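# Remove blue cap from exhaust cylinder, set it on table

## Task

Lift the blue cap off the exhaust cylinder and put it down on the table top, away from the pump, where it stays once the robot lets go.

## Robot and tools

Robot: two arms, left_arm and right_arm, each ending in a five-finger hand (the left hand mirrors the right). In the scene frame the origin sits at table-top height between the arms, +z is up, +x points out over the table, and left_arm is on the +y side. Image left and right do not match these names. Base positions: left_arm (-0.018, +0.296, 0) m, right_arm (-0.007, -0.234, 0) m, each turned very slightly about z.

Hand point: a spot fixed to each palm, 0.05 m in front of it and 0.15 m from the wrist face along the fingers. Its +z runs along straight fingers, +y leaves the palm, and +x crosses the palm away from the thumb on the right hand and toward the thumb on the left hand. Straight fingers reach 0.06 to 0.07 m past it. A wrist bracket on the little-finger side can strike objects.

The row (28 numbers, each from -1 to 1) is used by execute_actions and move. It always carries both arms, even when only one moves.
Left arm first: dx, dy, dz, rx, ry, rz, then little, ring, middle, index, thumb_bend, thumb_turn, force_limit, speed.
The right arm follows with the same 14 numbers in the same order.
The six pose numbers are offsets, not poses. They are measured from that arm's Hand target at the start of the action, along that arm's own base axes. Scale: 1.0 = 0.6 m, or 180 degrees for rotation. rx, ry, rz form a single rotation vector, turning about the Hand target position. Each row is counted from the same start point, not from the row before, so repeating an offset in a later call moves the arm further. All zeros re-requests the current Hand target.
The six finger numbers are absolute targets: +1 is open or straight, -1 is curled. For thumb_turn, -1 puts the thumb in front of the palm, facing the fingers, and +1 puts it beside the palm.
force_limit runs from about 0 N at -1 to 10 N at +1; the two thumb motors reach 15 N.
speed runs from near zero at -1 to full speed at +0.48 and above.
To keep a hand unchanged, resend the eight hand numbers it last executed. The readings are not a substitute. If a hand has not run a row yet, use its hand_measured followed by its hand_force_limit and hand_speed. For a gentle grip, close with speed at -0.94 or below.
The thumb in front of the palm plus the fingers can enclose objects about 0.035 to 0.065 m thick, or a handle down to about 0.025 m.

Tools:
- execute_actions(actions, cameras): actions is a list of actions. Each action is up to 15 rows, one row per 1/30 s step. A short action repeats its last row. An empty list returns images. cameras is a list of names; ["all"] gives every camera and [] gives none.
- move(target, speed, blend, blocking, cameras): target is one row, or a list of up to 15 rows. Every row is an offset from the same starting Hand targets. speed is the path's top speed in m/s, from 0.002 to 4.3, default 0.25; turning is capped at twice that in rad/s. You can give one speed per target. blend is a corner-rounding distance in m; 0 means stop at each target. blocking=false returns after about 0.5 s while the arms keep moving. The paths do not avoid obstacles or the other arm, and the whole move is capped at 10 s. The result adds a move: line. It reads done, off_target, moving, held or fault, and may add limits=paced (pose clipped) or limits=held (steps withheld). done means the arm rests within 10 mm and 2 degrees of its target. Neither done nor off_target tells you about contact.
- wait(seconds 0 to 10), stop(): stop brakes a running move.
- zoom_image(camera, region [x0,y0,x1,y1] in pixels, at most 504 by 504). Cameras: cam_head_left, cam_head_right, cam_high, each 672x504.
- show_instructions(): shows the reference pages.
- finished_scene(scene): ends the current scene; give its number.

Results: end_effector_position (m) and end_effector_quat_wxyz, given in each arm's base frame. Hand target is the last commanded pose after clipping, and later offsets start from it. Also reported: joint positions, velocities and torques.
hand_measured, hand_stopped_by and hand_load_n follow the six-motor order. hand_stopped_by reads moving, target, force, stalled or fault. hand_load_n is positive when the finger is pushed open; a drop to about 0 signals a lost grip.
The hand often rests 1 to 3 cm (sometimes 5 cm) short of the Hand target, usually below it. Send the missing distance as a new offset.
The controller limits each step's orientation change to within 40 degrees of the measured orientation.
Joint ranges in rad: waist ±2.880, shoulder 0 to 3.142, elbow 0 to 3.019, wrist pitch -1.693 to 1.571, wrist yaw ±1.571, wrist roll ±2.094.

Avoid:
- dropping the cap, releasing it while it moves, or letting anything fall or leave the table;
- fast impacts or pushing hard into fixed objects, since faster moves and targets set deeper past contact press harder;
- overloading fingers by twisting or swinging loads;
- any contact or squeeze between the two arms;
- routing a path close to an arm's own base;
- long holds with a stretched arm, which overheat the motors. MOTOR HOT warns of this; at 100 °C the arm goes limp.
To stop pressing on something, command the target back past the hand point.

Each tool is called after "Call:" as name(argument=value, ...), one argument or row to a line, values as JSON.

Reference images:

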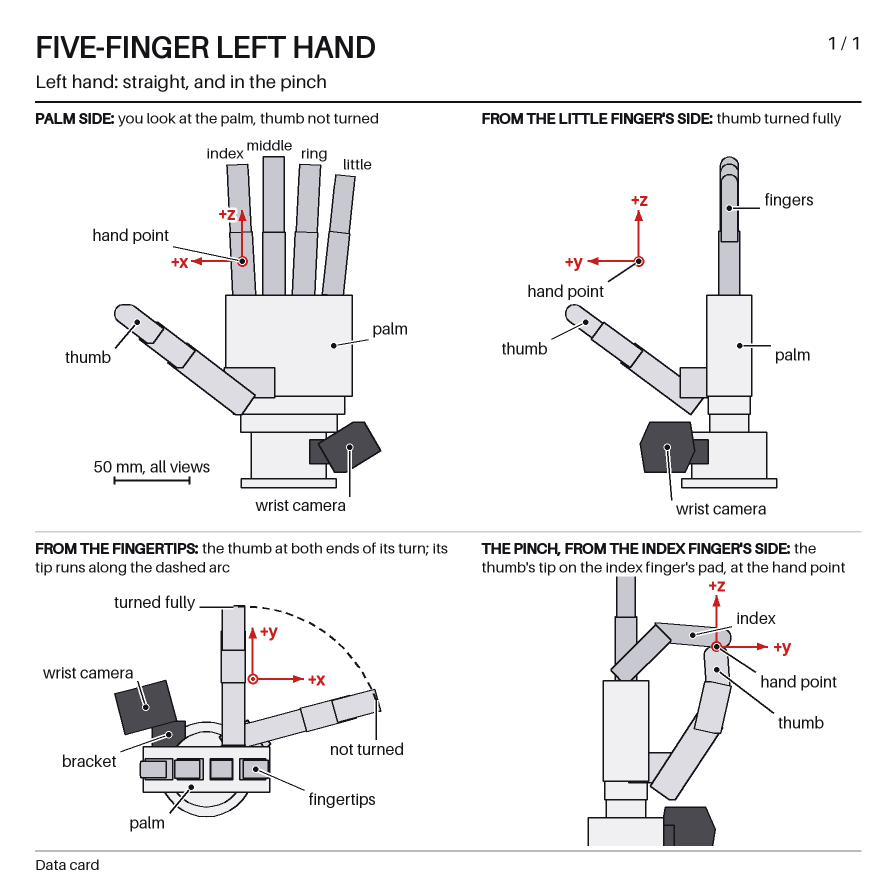

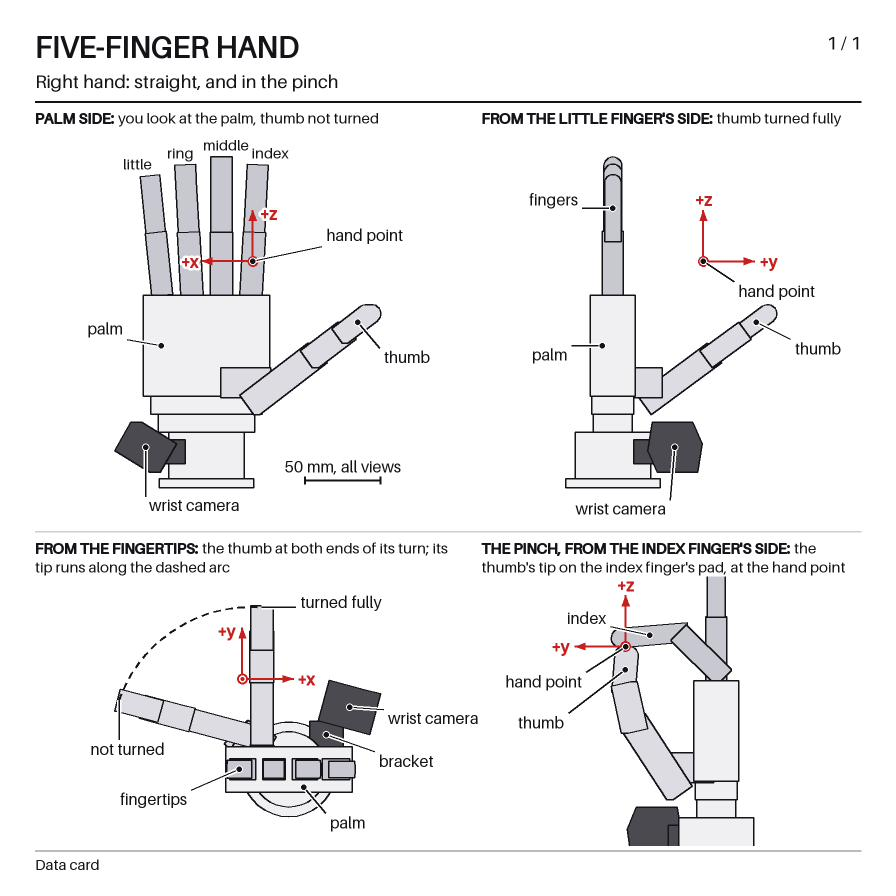

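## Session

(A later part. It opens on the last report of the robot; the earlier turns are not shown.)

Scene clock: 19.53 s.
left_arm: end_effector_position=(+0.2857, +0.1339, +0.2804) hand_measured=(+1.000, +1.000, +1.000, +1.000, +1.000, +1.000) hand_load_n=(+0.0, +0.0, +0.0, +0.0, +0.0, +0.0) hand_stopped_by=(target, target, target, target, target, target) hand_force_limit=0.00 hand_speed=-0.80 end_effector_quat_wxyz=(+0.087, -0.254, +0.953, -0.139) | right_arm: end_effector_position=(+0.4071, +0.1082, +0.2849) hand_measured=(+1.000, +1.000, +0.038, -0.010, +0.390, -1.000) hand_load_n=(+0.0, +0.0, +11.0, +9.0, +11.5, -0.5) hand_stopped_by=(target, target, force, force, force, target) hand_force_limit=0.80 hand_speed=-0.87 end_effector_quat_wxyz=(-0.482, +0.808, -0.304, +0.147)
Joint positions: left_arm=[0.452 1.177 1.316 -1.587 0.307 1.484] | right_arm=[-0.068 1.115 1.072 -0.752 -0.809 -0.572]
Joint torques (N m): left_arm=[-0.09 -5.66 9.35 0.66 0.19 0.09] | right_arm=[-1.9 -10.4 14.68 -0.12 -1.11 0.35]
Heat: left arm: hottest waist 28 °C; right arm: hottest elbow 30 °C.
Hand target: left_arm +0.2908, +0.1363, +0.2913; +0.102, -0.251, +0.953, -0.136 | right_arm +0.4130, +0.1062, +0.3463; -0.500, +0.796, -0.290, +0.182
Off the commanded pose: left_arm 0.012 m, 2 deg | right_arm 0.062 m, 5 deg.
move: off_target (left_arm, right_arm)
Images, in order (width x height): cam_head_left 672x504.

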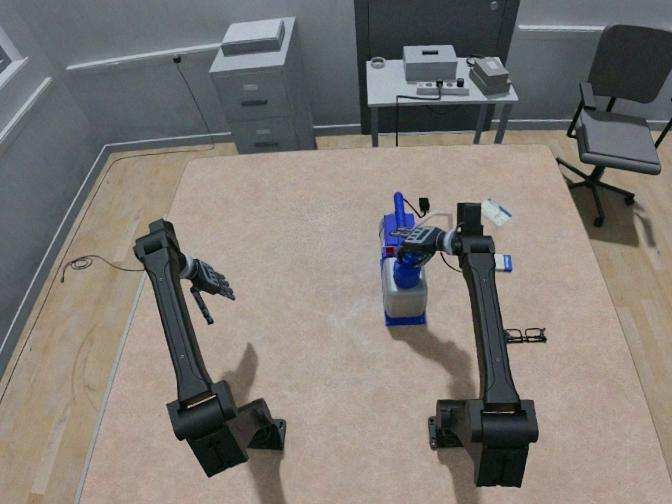

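Call:
move(
  target=[0,0,0,0,0,0,1,1,1,1,1,1,0,-0.8,0.006,0.003,0.04,0,0,-0.13,1,1,-0.3,-0.3,-0.1,-1,0.8,-0.87],
  speed=0.2,
  cameras=["cam_head_left"],
)

Call:
zoom_image(
  camera="cam_head_left",
  region=[370, 220, 450, 300],
)

Scene clock: 21.43 s.
left_arm: end_effector_position=(+0.2857, +0.1339, +0.2804) hand_measured=(+1.000, +1.000, +1.000, +1.000, +1.000, +1.000) hand_load_n=(+0.0, +0.0, +0.0, +0.0, +0.0, +0.0) hand_stopped_by=(target, target, target, target, target, target) hand_force_limit=0.00 hand_speed=-0.80 end_effector_quat_wxyz=(+0.087, -0.254, +0.953, -0.139) | right_arm: end_effector_position=(+0.4140, +0.1123, +0.2913) hand_measured=(+1.000, +1.000, +0.038, -0.010, +0.390, -1.000) hand_load_n=(+0.0, +0.0, +13.0, +4.5, +15.5, -2.0) hand_stopped_by=(target, target, force, force, force, target) hand_force_limit=0.80 hand_speed=-0.87 end_effector_quat_wxyz=(-0.406, +0.755, -0.468, +0.216)
Joint positions: left_arm=[0.452 1.177 1.316 -1.587 0.307 1.484] | right_arm=[0.061 1.027 1.045 -0.688 -0.376 -0.216]
Joint torques (N m): left_arm=[-0.09 -5.66 9.35 0.66 0.19 0.09] | right_arm=[-2.14 -13.1 12.85 2.45 -0.3 0.35]
Heat: left arm: hottest waist 28 °C; right arm: hottest elbow 30 °C.
Hand target: left_arm +0.2908, +0.1363, +0.2913; +0.102, -0.251, +0.953, -0.136 | right_arm +0.4166, +0.1079, +0.3705; -0.453, +0.720, -0.445, +0.279
Off the commanded pose: left_arm 0.012 m, 2 deg | right_arm 0.079 m, 10 deg.
move: off_target (left_arm, right_arm)
Images, in order (width x height): cam_head_left 672x504.

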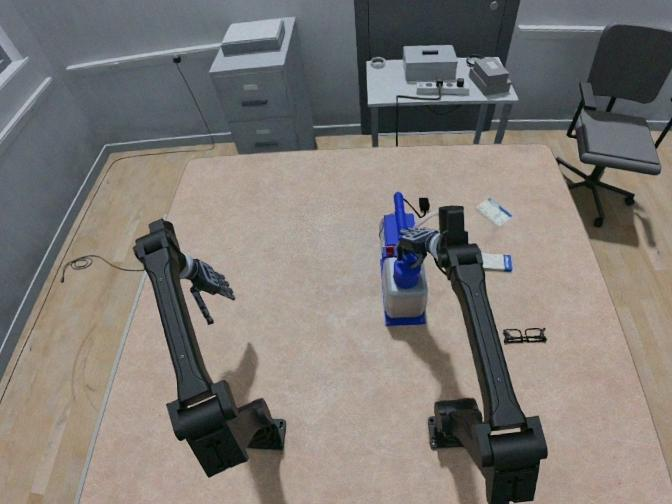

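Scaled by 6.300 from the camera's 672x504 image, which has a finer 960x720 frame.

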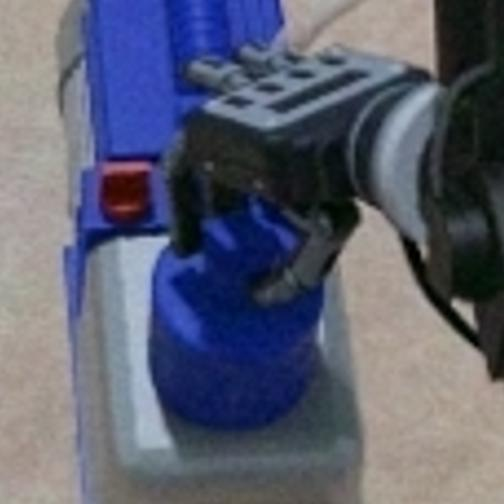

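Call:
move(
  target=[0,0,0,0,0,0,1,1,1,1,1,1,0,-0.8,0.004,0.003,0.0,0,0,-0.1,1,1,-0.3,-0.3,-0.1,-1,0.8,-0.87],
  speed=0.2,
  cameras=["all"],
)

Call:
zoom_image(
  camera="cam_head_left",
  region=[370, 220, 450, 300],
)

Call:
zoom_image(
  camera="cam_high",
  region=[290, 90, 370, 170],
)

Scene clock: 23.20 s.
left_arm: end_effector_position=(+0.2857, +0.1339, +0.2804) hand_measured=(+1.000, +1.000, +1.000, +1.000, +1.000, +1.000) hand_load_n=(+0.0, +0.0, +0.0, +0.0, +0.0, +0.0) hand_stopped_by=(target, target, target, target, target, target) hand_force_limit=0.00 hand_speed=-0.80 end_effector_quat_wxyz=(+0.087, -0.254, +0.953, -0.139) | right_arm: end_effector_position=(+0.4175, +0.1141, +0.2919) hand_measured=(+1.000, +1.000, +0.040, -0.010, +0.390, -1.000) hand_load_n=(+0.0, +0.0, +14.0, +4.5, +16.0, +0.0) hand_stopped_by=(target, target, force, force, force, target) hand_force_limit=0.80 hand_speed=-0.87 end_effector_quat_wxyz=(-0.348, +0.681, -0.572, +0.297)
Joint positions: left_arm=[0.452 1.177 1.316 -1.587 0.307 1.484] | right_arm=[0.211 0.976 1.015 -0.659 0.037 0.018]
Joint torques (N m): left_arm=[-0.09 -5.66 9.35 0.68 0.19 0.09] | right_arm=[-1.79 -12.45 12.96 2.24 0.23 0.14]
Heat: left arm: hottest waist 28 °C; right arm: hottest elbow 31 °C.
Hand target: left_arm +0.2908, +0.1363, +0.2913; +0.102, -0.251, +0.953, -0.136 | right_arm +0.4189, +0.1098, +0.3704; -0.403, +0.642, -0.552, +0.347
Off the commanded pose: left_arm 0.012 m, 2 deg | right_arm 0.079 m, 10 deg.
move: off_target (left_arm, right_arm)

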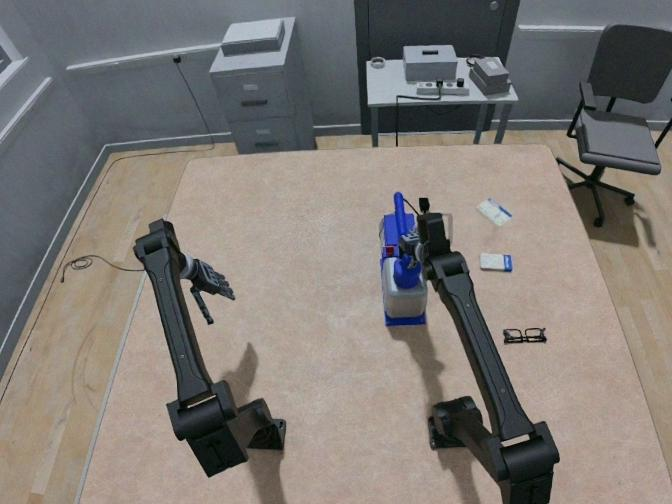

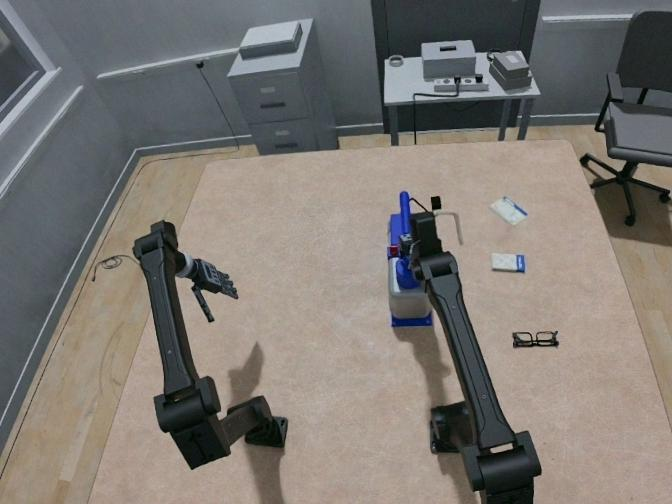

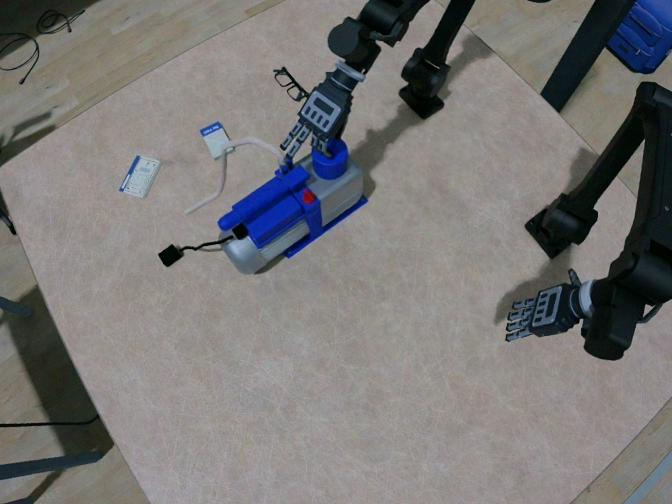

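Scaled by 6.300 from the camera's 672x504 image, which has a finer 960x720 frame.

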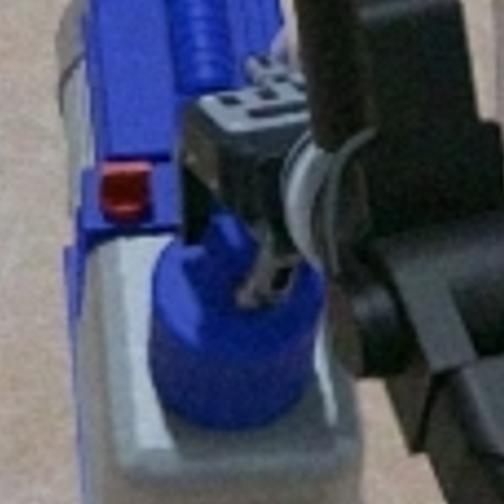

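Scaled by 6.300 from the camera's 672x504 image, which has a finer 960x720 frame.

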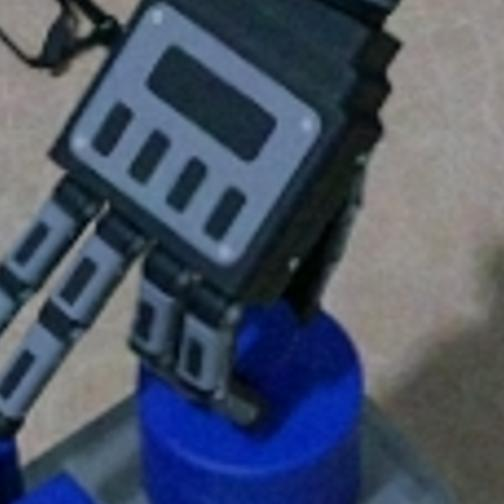

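Call:
move(
  target=[0,0,0,0,0,0,1,1,1,1,1,1,0,-0.8,-0.010,-0.0057,0.035,0,0,0.23,1,1,-0.3,-0.3,-0.1,-1,0.8,-0.87],
  speed=0.25,
  cameras=["all"],
)

Call:
zoom_image(
  camera="cam_head_left",
  region=[370, 220, 450, 300],
)

Call:
zoom_image(
  camera="cam_high",
  region=[290, 90, 370, 170],
)

Scene clock: 25.77 s.
left_arm: end_effector_position=(+0.2857, +0.1339, +0.2804) hand_measured=(+1.000, +1.000, +1.000, +1.000, +1.000, +1.000) hand_load_n=(+0.0, +0.0, +0.0, +0.0, +0.0, +0.0) hand_stopped_by=(target, target, target, target, target, target) hand_force_limit=0.00 hand_speed=-0.80 end_effector_quat_wxyz=(+0.087, -0.254, +0.953, -0.139) | right_arm: end_effector_position=(+0.4059, +0.0721, +0.2924) hand_measured=(+1.000, +1.000, +0.056, -0.008, +0.390, -1.000) hand_load_n=(+0.0, +0.0, +19.5, +23.0, +10.5, +4.0) hand_stopped_by=(target, target, force, force, force, target) hand_force_limit=0.80 hand_speed=-0.87 end_effector_quat_wxyz=(-0.444, +0.801, -0.375, +0.145)
Joint positions: left_arm=[0.452 1.177 1.316 -1.587 0.307 1.484] | right_arm=[-0.137 1.122 1.13 -0.875 -0.74 -0.549]
Joint torques (N m): left_arm=[-0.15 -5.6 9.36 0.66 0.19 0.09] | right_arm=[1.73 -11.16 18.39 -0.18 -3.83 -0.04]
Heat: left arm: hottest waist 28 °C; right arm: hottest elbow 32 °C.
Hand target: left_arm +0.2908, +0.1363, +0.2913; +0.102, -0.251, +0.953, -0.136 | right_arm +0.4130, +0.1063, +0.3913; -0.500, +0.796, -0.290, +0.182
Off the commanded pose: left_arm 0.012 m, 2 deg | right_arm 0.105 m, 12 deg.
move: off_target (left_arm, right_arm)

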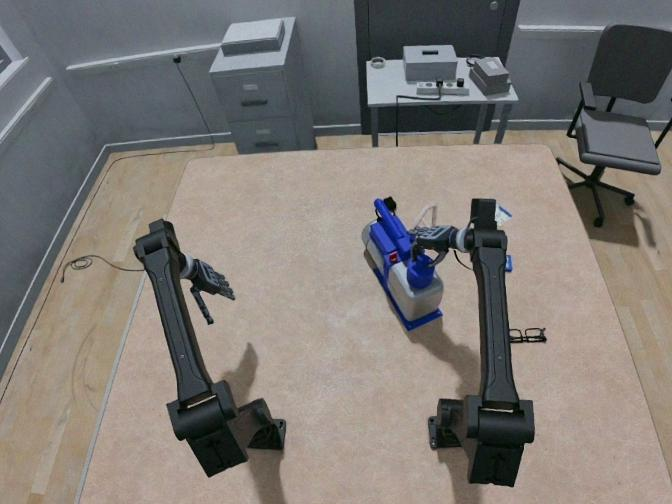

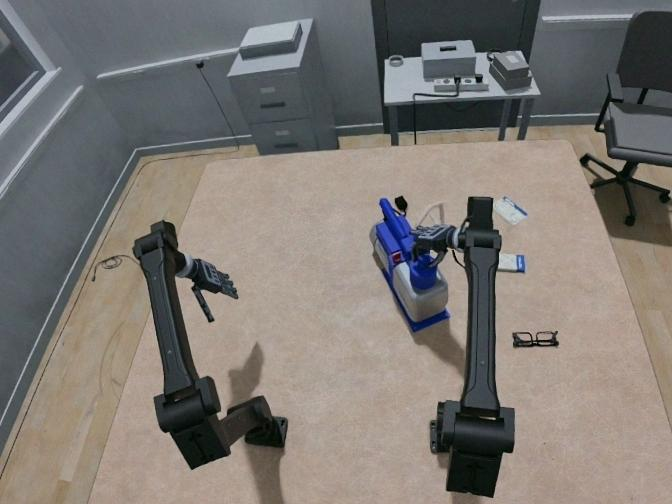

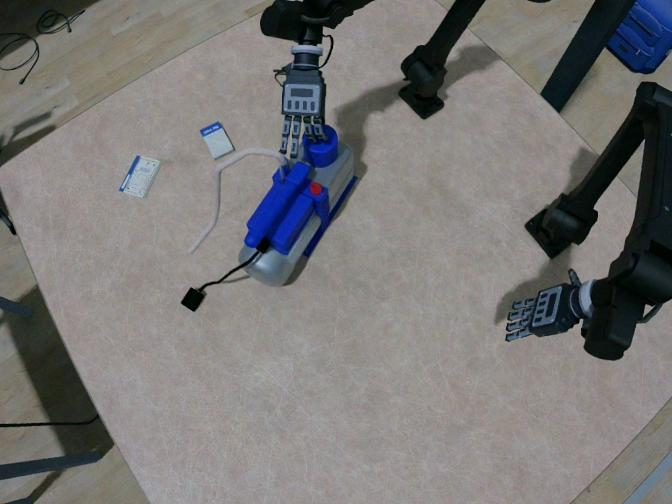

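Scaled by 6.300 from the camera's 672x504 image, which has a finer 960x720 frame.

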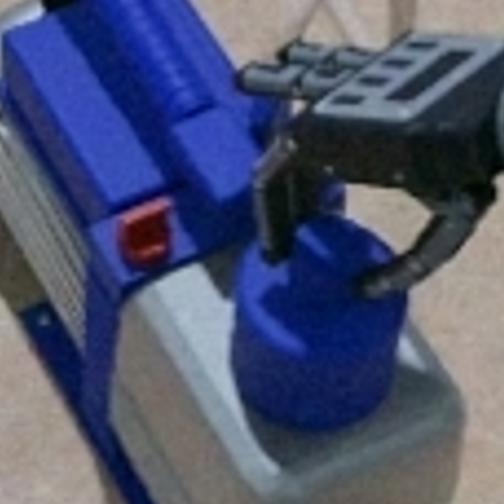

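Scaled by 6.300 from the camera's 672x504 image, which has a finer 960x720 frame.

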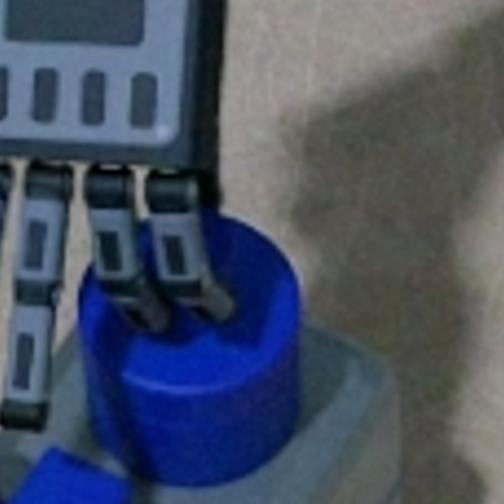

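Call:
move(
  target=[0,0,0,0,0,0,1,1,1,1,1,1,0,-0.8,-0.011,-0.056,-0.175,0,0,0,1,1,-0.3,-0.3,-0.1,-1,0.8,-0.87],
  speed=0.15,
  cameras=["all"],
)

Call:
zoom_image(
  camera="cam_head_left",
  region=[350, 190, 470, 310],
)

Call:
zoom_image(
  camera="cam_high",
  region=[260, 80, 380, 200],
)

Scene clock: 27.43 s.
left_arm: end_effector_position=(+0.2857, +0.1339, +0.2804) hand_measured=(+1.000, +1.000, +1.000, +1.000, +1.000, +1.000) hand_load_n=(+0.0, +0.0, +0.0, +0.0, +0.0, +0.0) hand_stopped_by=(target, target, target, target, target, target) hand_force_limit=0.00 hand_speed=-0.80 end_effector_quat_wxyz=(+0.087, -0.254, +0.953, -0.139) | right_arm: end_effector_position=(+0.4050, +0.0702, +0.2819) hand_measured=(+1.000, +1.000, +0.054, -0.010, +0.390, -1.000) hand_load_n=(+0.0, +0.0, +3.0, +12.5, +9.5, +0.5) hand_stopped_by=(target, target, force, force, force, target) hand_force_limit=0.80 hand_speed=-0.87 end_effector_quat_wxyz=(-0.494, +0.796, -0.305, +0.172)
Joint positions: left_arm=[0.452 1.177 1.316 -1.587 0.307 1.484] | right_arm=[-0.184 1.094 1.035 -0.739 -0.887 -0.641]
Joint torques (N m): left_arm=[-0.09 -5.66 9.36 0.65 0.19 0.09] | right_arm=[-1.03 -7.47 7.99 1.78 -0.99 -0.04]
Heat: left arm: hottest waist 28 °C; right arm: hottest elbow 32 °C.
Hand target: left_arm +0.2908, +0.1363, +0.2913; +0.102, -0.251, +0.953, -0.136 | right_arm +0.4064, +0.0728, +0.2863; -0.500, +0.796, -0.290, +0.182
Off the commanded pose: left_arm 0.012 m, 2 deg | right_arm 0.005 m, 2 deg.
move: off_target (left_arm)

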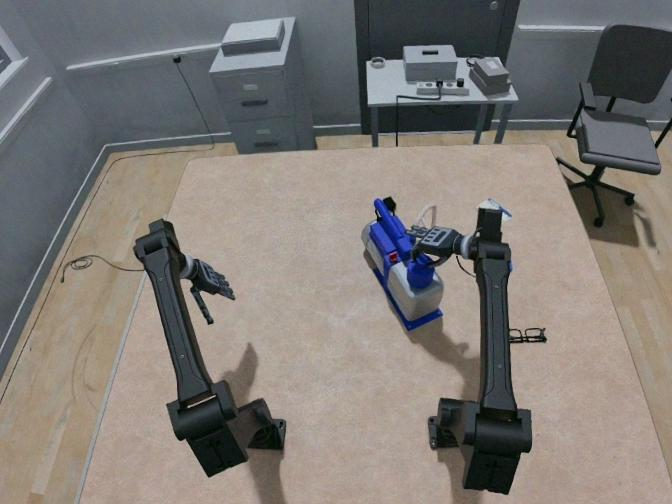

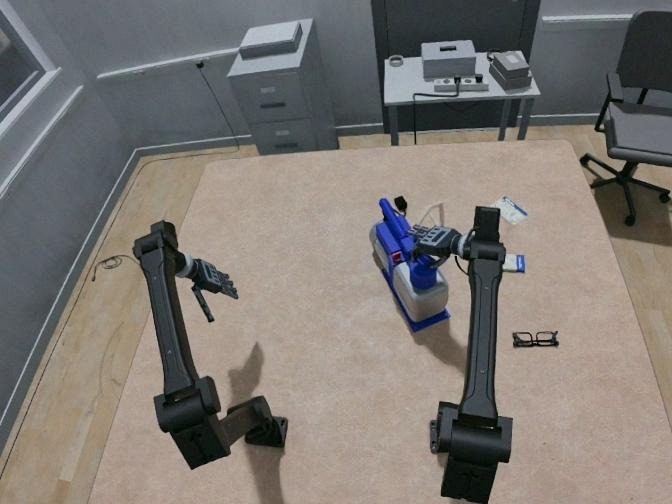

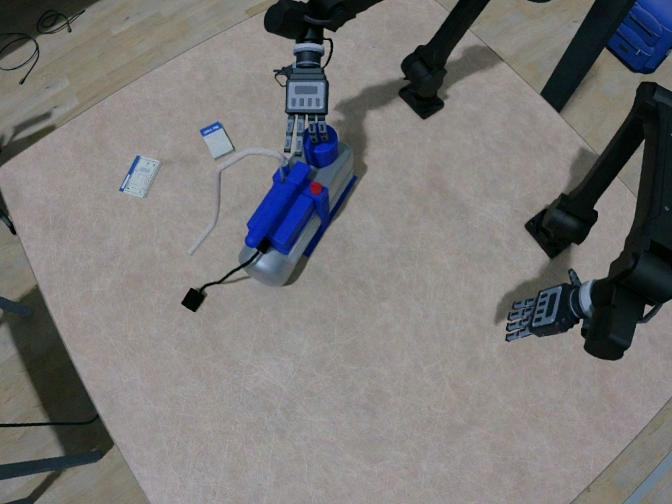

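Scaled by 4.200 from the camera's 672x504 image, which has a finer 960x720 frame.

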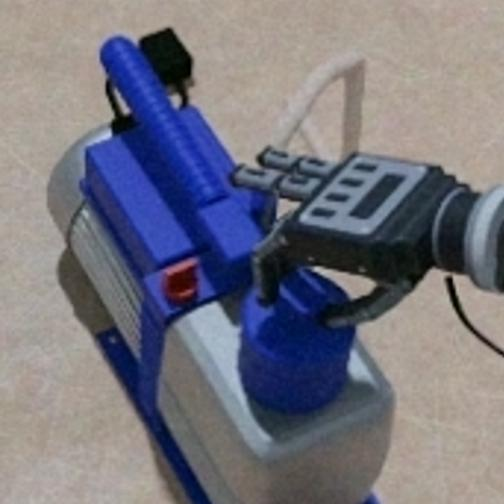

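Scaled by 4.200 from the camera's 672x504 image, which has a finer 960x720 frame.

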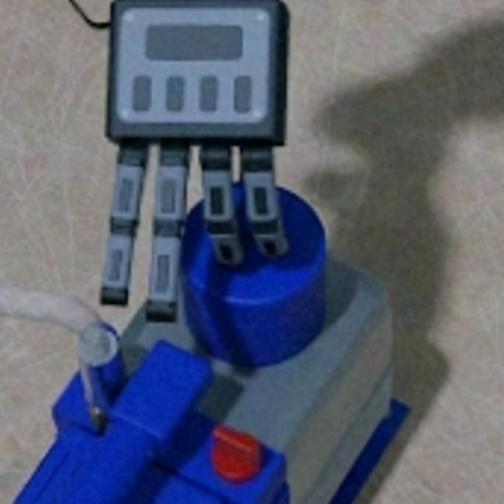

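Call:
move(
  target=[
    [0,0,0,0,0,0,1,1,1,1,1,1,0,-0.8,0,0,0.004,0,0,0,1,1,0.42,0.42,0.6,-1,0.8,-0.3],
    [0,0,0,0,0,0,1,1,1,1,1,1,0,-0.8,0,0,0.1,0,0,0,1,1,0.42,0.42,0.6,-1,0.8,-0.3],
    [0,0,0,0,0,0,1,1,1,1,1,1,0,-0.8,0,0,0.1,0,0,0,-1,-1,0.42,0.42,0.6,-1,0,0],
  ],
  speed=0.15,
  cameras=["all"],
)

Call:
zoom_image(
  camera="cam_head_left",
  region=[380, 220, 460, 300],
)

Call:
zoom_image(
  camera="cam_high",
  region=[270, 80, 370, 180],
)

Call:
zoom_image(
  camera="cam_head_right",
  region=[380, 220, 460, 300],
)

Scene clock: 32.77 s.
left_arm: end_effector_position=(+0.2857, +0.1339, +0.2804) hand_measured=(+1.000, +1.000, +1.000, +1.000, +1.000, +1.000) hand_load_n=(+0.0, +0.0, +0.0, +0.0, +0.0, +0.0) hand_stopped_by=(target, target, target, target, target, target) hand_force_limit=0.00 hand_speed=-0.80 end_effector_quat_wxyz=(+0.087, -0.254, +0.953, -0.139) | right_arm: end_effector_position=(+0.3982, +0.0726, +0.3187) hand_measured=(-1.000, -1.000, +0.420, +0.420, +0.600, -1.000) hand_load_n=(+0.0, +0.0, +0.0, +0.0, +0.0, +0.0) hand_stopped_by=(target, target, target, target, target, target) hand_force_limit=0.00 hand_speed=0.00 end_effector_quat_wxyz=(-0.495, +0.796, -0.309, +0.158)
Joint positions: left_arm=[0.452 1.177 1.316 -1.587 0.307 1.484] | right_arm=[-0.184 1.091 1.134 -0.869 -0.897 -0.643]
Joint torques (N m): left_arm=[-0.09 -5.66 9.35 0.66 0.19 0.09] | right_arm=[-1.32 -7.12 12.01 0.84 -0.7 0]
Heat: left arm: hottest waist 28 °C; right arm: hottest elbow 32 °C.
Hand target: left_arm +0.2908, +0.1363, +0.2913; +0.102, -0.251, +0.953, -0.136 | right_arm +0.4064, +0.0727, +0.3464; -0.500, +0.796, -0.289, +0.182
Off the commanded pose: left_arm 0.012 m, 2 deg | right_arm 0.029 m, 4 deg.
move: off_target (left_arm, right_arm); target 3's new numbers were sent with right_arm's hand 0.029 m and 3 deg from that target

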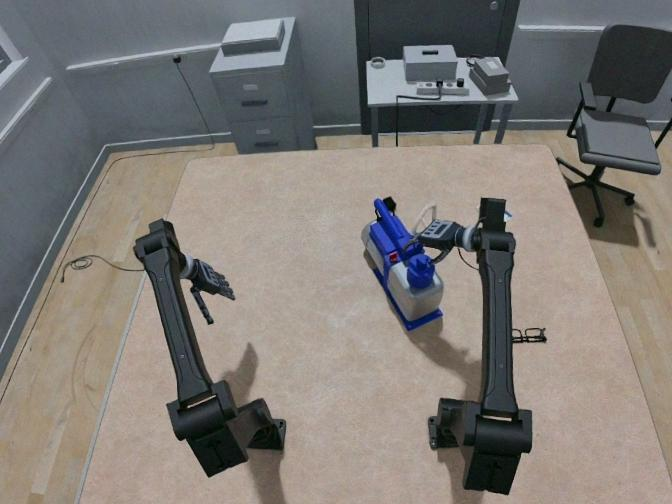

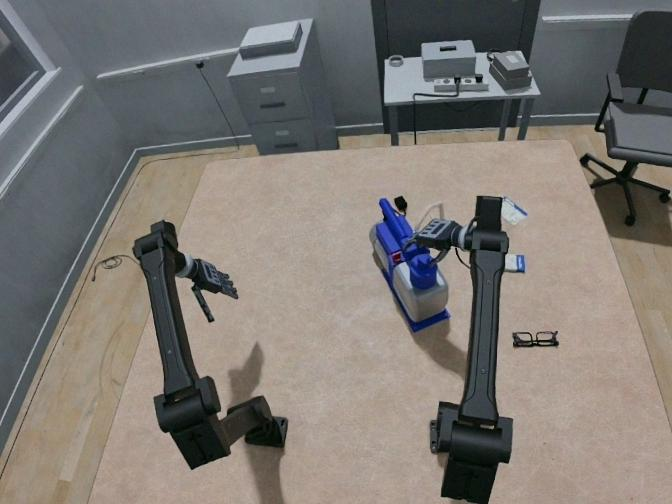

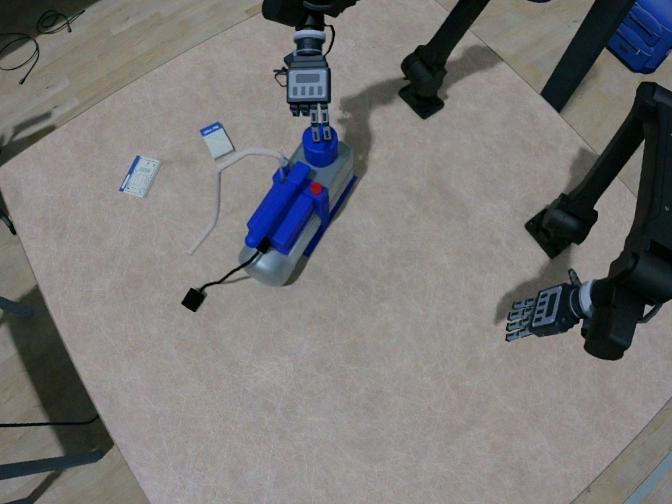

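Scaled by 6.300 from the camera's 672x504 image, which has a finer 960x720 frame.

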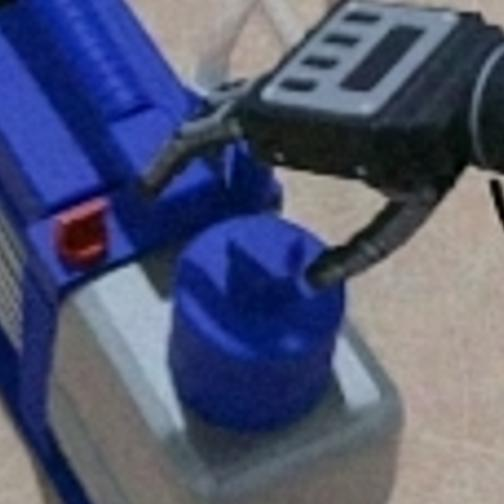

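Scaled by 5.040 from the camera's 672x504 image, which has a finer 960x720 frame.

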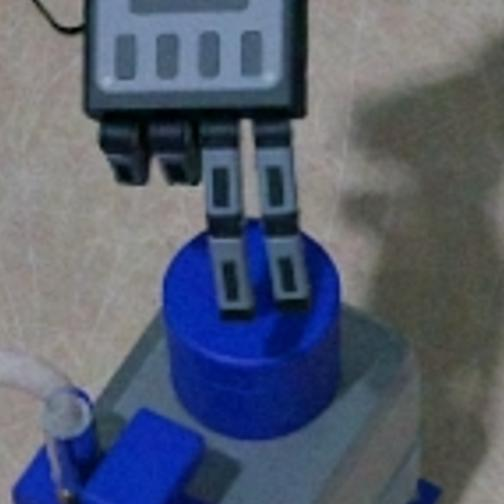

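Scaled by 6.300 from the camera's 672x504 image, which has a finer 960x720 frame.

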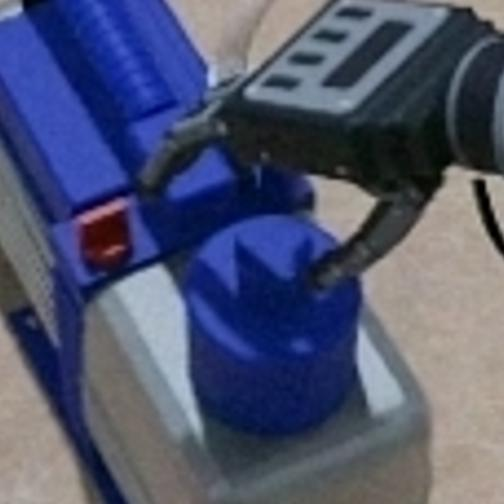

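Call:
move(
  target=[
    [0,0,0,0,0,0,1,1,1,1,1,1,0,-0.8,0.0127,-0.0062,-0.105,0,0,0,-1,-1,0.42,0.42,0.6,-1,0,0],
    [0,0,0,0,0,0,1,1,1,1,1,1,0,-0.8,0.0127,-0.0062,-0.1107,0,0,0,-1,-1,-0.3,-0.3,-0.1,-1,0.9,-0.87],
  ],
  speed=0.1,
  cameras=["all"],
)

Call:
zoom_image(
  camera="cam_head_left",
  region=[380, 220, 460, 300],
)

Call:
zoom_image(
  camera="cam_high",
  region=[270, 80, 370, 180],
)

Call:
zoom_image(
  camera="cam_head_right",
  region=[380, 220, 460, 300],
)

Scene clock: 36.63 s.
left_arm: end_effector_position=(+0.2857, +0.1339, +0.2804) hand_measured=(+1.000, +1.000, +1.000, +1.000, +1.000, +1.000) hand_load_n=(+0.0, +0.0, +0.0, +0.0, +0.0, +0.0) hand_stopped_by=(target, target, target, target, target, target) hand_force_limit=0.00 hand_speed=-0.80 end_effector_quat_wxyz=(+0.087, -0.254, +0.953, -0.139) | right_arm: end_effector_position=(+0.4080, +0.0686, +0.2776) hand_measured=(-1.000, -1.000, +0.016, -0.010, +0.398, -1.000) hand_load_n=(+0.0, +0.0, +8.5, +10.5, +16.0, +0.0) hand_stopped_by=(target, target, force, force, force, target) hand_force_limit=0.90 hand_speed=-0.87 end_effector_quat_wxyz=(-0.499, +0.795, -0.299, +0.175)
Joint positions: left_arm=[0.452 1.177 1.316 -1.587 0.307 1.484] | right_arm=[-0.19 1.101 1.024 -0.715 -0.902 -0.65]
Joint torques (N m): left_arm=[-0.09 -5.66 9.36 0.66 0.19 0.09] | right_arm=[-1.32 -6.24 8.66 1.59 -0.65 -0.01]
Heat: left arm: hottest waist 28 °C; right arm: hottest elbow 32 °C.
Hand target: left_arm +0.2908, +0.1363, +0.2913; +0.102, -0.251, +0.953, -0.136 | right_arm +0.4140, +0.0690, +0.2799; -0.500, +0.796, -0.290, +0.182
Off the commanded pose: left_arm 0.012 m, 2 deg | right_arm 0.006 m, 1 deg.
move: off_target (left_arm)

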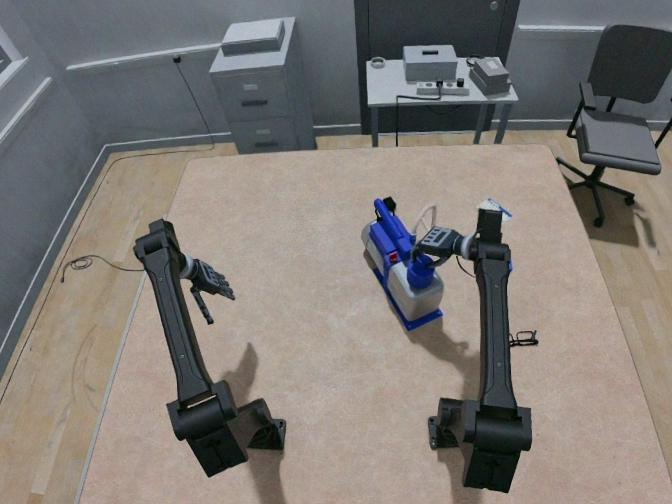

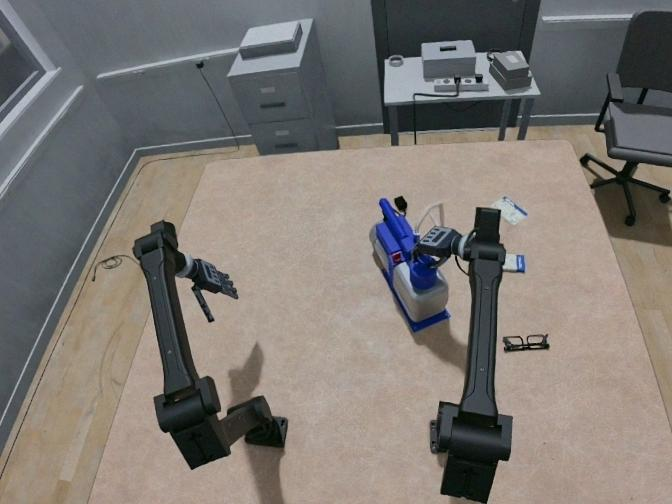

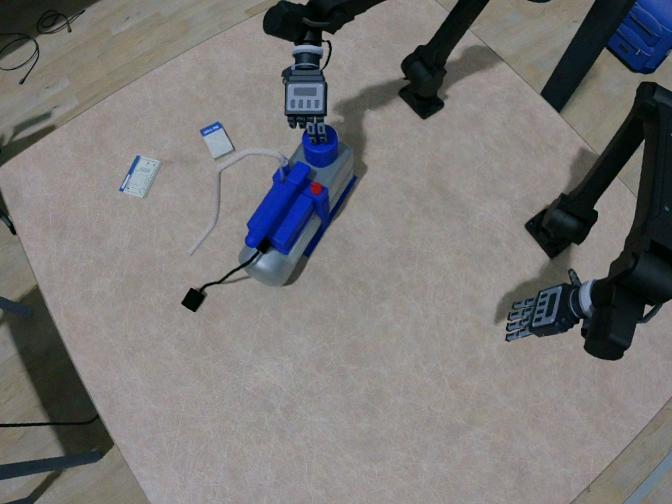

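Scaled by 6.300 from the camera's 672x504 image, which has a finer 960x720 frame.

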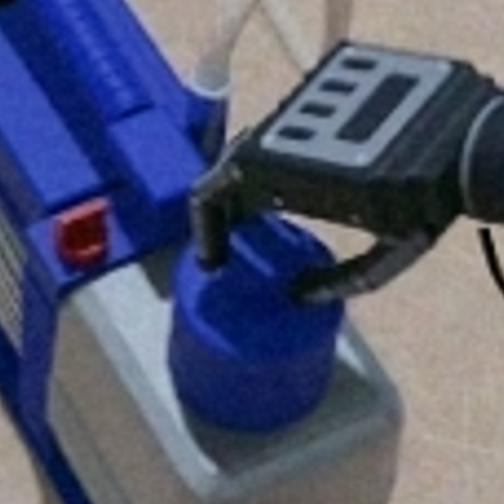

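Scaled by 5.040 from the camera's 672x504 image, which has a finer 960x720 frame.

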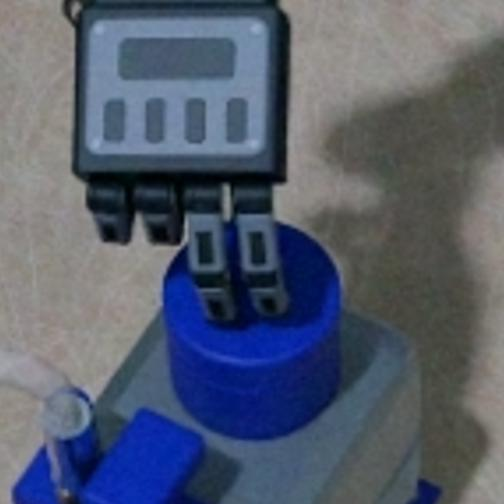

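Scaled by 6.300 from the camera's 672x504 image, which has a finer 960x720 frame.

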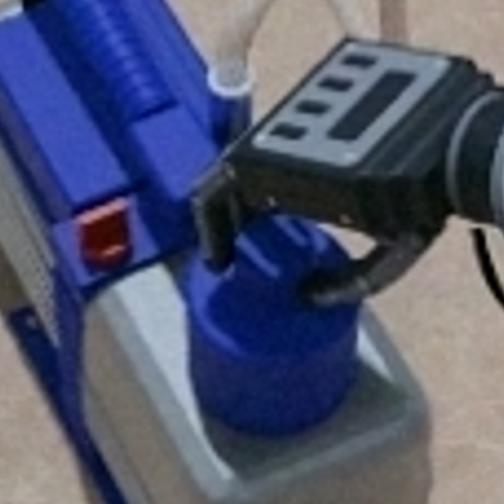

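Call:
move(
  target=[0,0,0,0,0,0,1,1,1,1,1,1,0,-0.8,0,0,0.18,0,0,0,-1,-1,-0.3,-0.3,-0.1,-1,0.9,-0.87],
  speed=0.12,
  cameras=["all"],
)

Call:
zoom_image(
  camera="cam_head_left",
  region=[380, 220, 460, 300],
)

Call:
zoom_image(
  camera="cam_high",
  region=[270, 80, 370, 180],
)

Scene clock: 38.50 s.
left_arm: end_effector_position=(+0.2857, +0.1339, +0.2804) hand_measured=(+1.000, +1.000, +1.000, +1.000, +1.000, +1.000) hand_load_n=(+0.0, +0.0, +0.0, +0.0, +0.0, +0.0) hand_stopped_by=(target, target, target, target, target, target) hand_force_limit=0.00 hand_speed=-0.80 end_effector_quat_wxyz=(+0.087, -0.254, +0.953, -0.139) | right_arm: end_effector_position=(+0.4072, +0.0682, +0.2859) hand_measured=(-1.000, -1.000, +0.016, -0.010, +0.398, -1.000) hand_load_n=(+0.0, +0.0, +14.0, +12.0, +14.5, +0.0) hand_stopped_by=(target, target, force, force, force, target) hand_force_limit=0.90 hand_speed=-0.87 end_effector_quat_wxyz=(-0.469, +0.816, -0.314, +0.123)
Joint positions: left_arm=[0.452 1.177 1.316 -1.587 0.307 1.484] | right_arm=[-0.172 1.178 1.155 -0.937 -0.867 -0.718]
Joint torques (N m): left_arm=[-0.09 -5.6 9.35 0.66 0.19 0.09] | right_arm=[-2.2 -13.74 17.94 -0.38 -1.96 0.67]
Heat: left arm: hottest waist 28 °C; right arm: hottest elbow 33 °C.
Hand target: left_arm +0.2908, +0.1363, +0.2913; +0.102, -0.251, +0.953, -0.136 | right_arm +0.4139, +0.0691, +0.3879; -0.500, +0.796, -0.290, +0.182
Off the commanded pose: left_arm 0.012 m, 2 deg | right_arm 0.102 m, 8 deg.
move: off_target (left_arm, right_arm)

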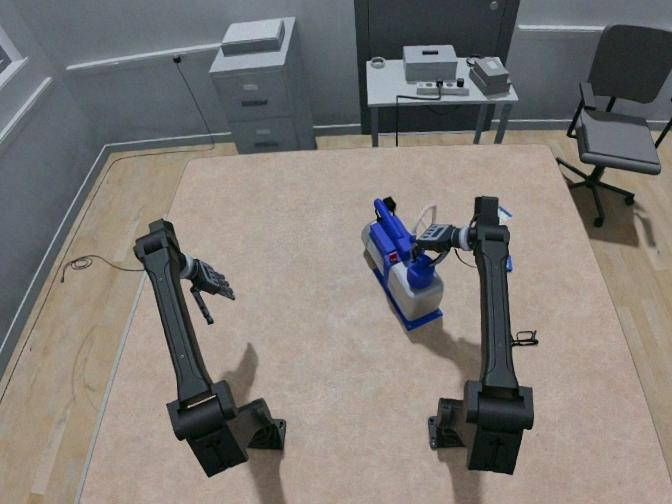

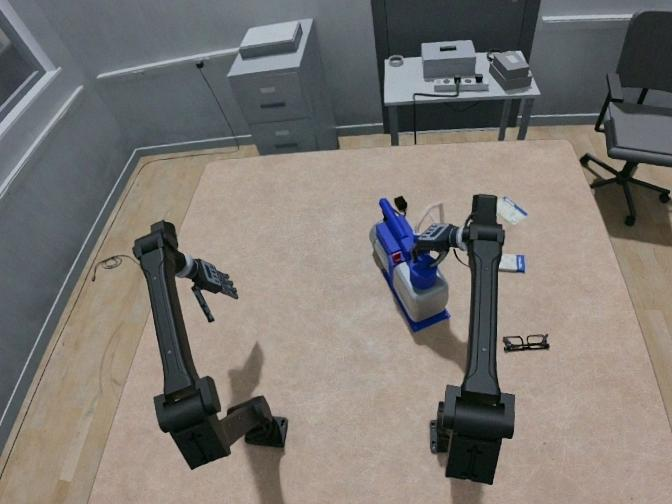

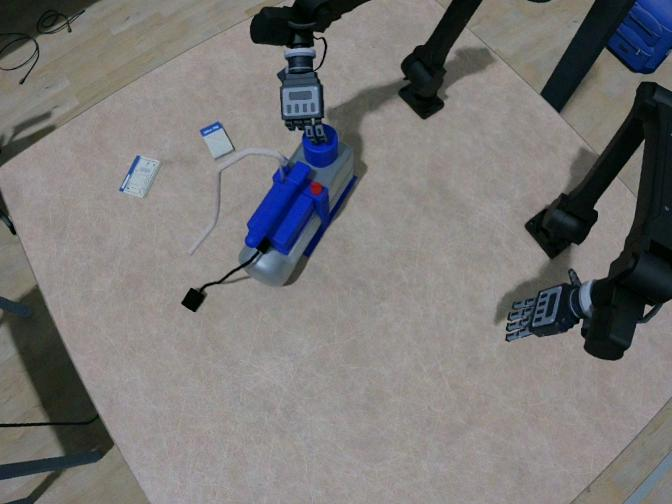

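Scaled by 6.300 from the camera's 672x504 image, which has a finer 960x720 frame.

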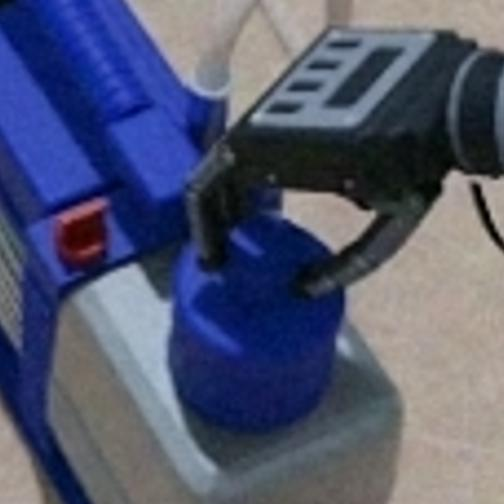

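Scaled by 5.040 from the camera's 672x504 image, which has a finer 960x720 frame.

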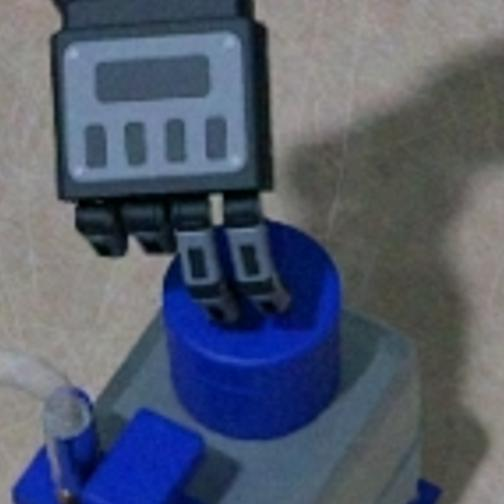

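Call:
move(
  target=[0,0,0,0,0,0,1,1,1,1,1,1,0,-0.8,0,0,0.06,0,0,0,-1,-1,-0.3,-0.3,-0.1,-1,0.9,-0.87],
  speed=0.12,
  cameras=["cam_head_left","cam_high"],
)

Call:
zoom_image(
  camera="cam_head_left",
  region=[380, 220, 460, 300],
)

Scene clock: 39.77 s.
left_arm: end_effector_position=(+0.2857, +0.1339, +0.2804) hand_measured=(+1.000, +1.000, +1.000, +1.000, +1.000, +1.000) hand_load_n=(+0.0, +0.0, +0.0, +0.0, +0.0, -0.5) hand_stopped_by=(target, target, target, target, target, target) hand_force_limit=0.00 hand_speed=-0.80 end_effector_quat_wxyz=(+0.087, -0.254, +0.953, -0.139) | right_arm: end_effector_position=(+0.4075, +0.0682, +0.2892) hand_measured=(-1.000, -1.000, +0.016, -0.010, +0.398, -1.000) hand_load_n=(+0.0, +0.0, +16.5, +12.5, +16.0, -0.5) hand_stopped_by=(target, target, force, force, force, target) hand_force_limit=0.90 hand_speed=-0.87 end_effector_quat_wxyz=(-0.459, +0.823, -0.318, +0.104)
Joint positions: left_arm=[0.452 1.177 1.316 -1.587 0.307 1.484] | right_arm=[-0.166 1.211 1.204 -1.014 -0.857 -0.742]
Joint torques (N m): left_arm=[-0.09 -5.6 9.33 0.66 0.19 0.09] | right_arm=[-2.67 -16.5 20.42 -0.64 -2.4 0.85]
Heat: left arm: hottest waist 28 °C; right arm: hottest elbow 34 °C.
Hand target: left_arm +0.2908, +0.1363, +0.2913; +0.102, -0.251, +0.953, -0.136 | right_arm +0.4139, +0.0691, +0.4238; -0.500, +0.796, -0.290, +0.182
Off the commanded pose: left_arm 0.012 m, 2 deg | right_arm 0.135 m, 11 deg.
move: off_target (left_arm, right_arm)
Images, in order (width x height): cam_head_left 672x504, cam_high 672x504.

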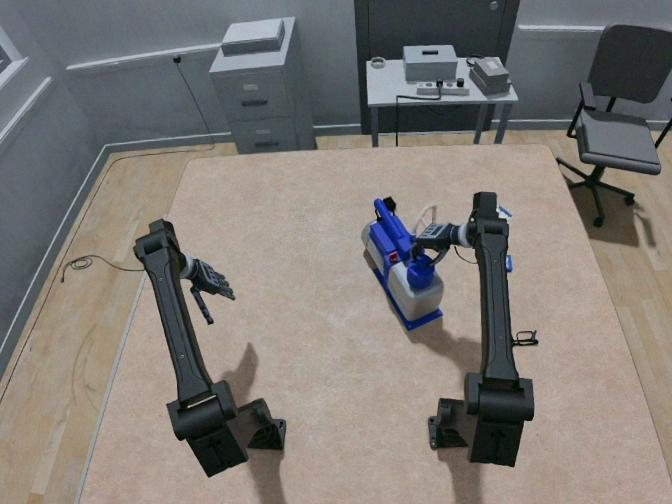

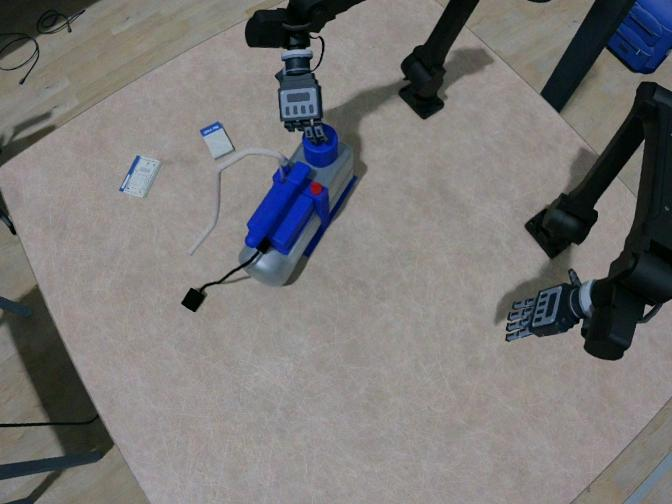

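Scaled by 6.300 from the camera's 672x504 image, which has a finer 960x720 frame.

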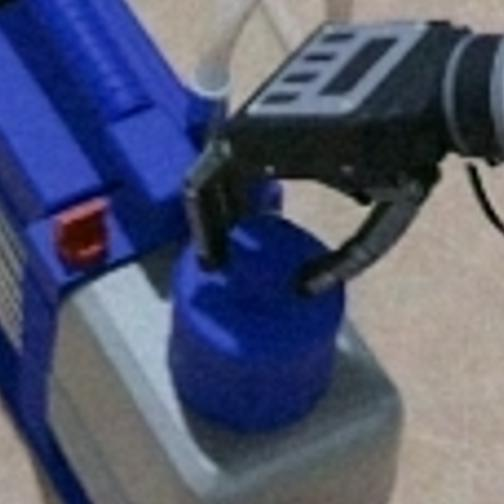

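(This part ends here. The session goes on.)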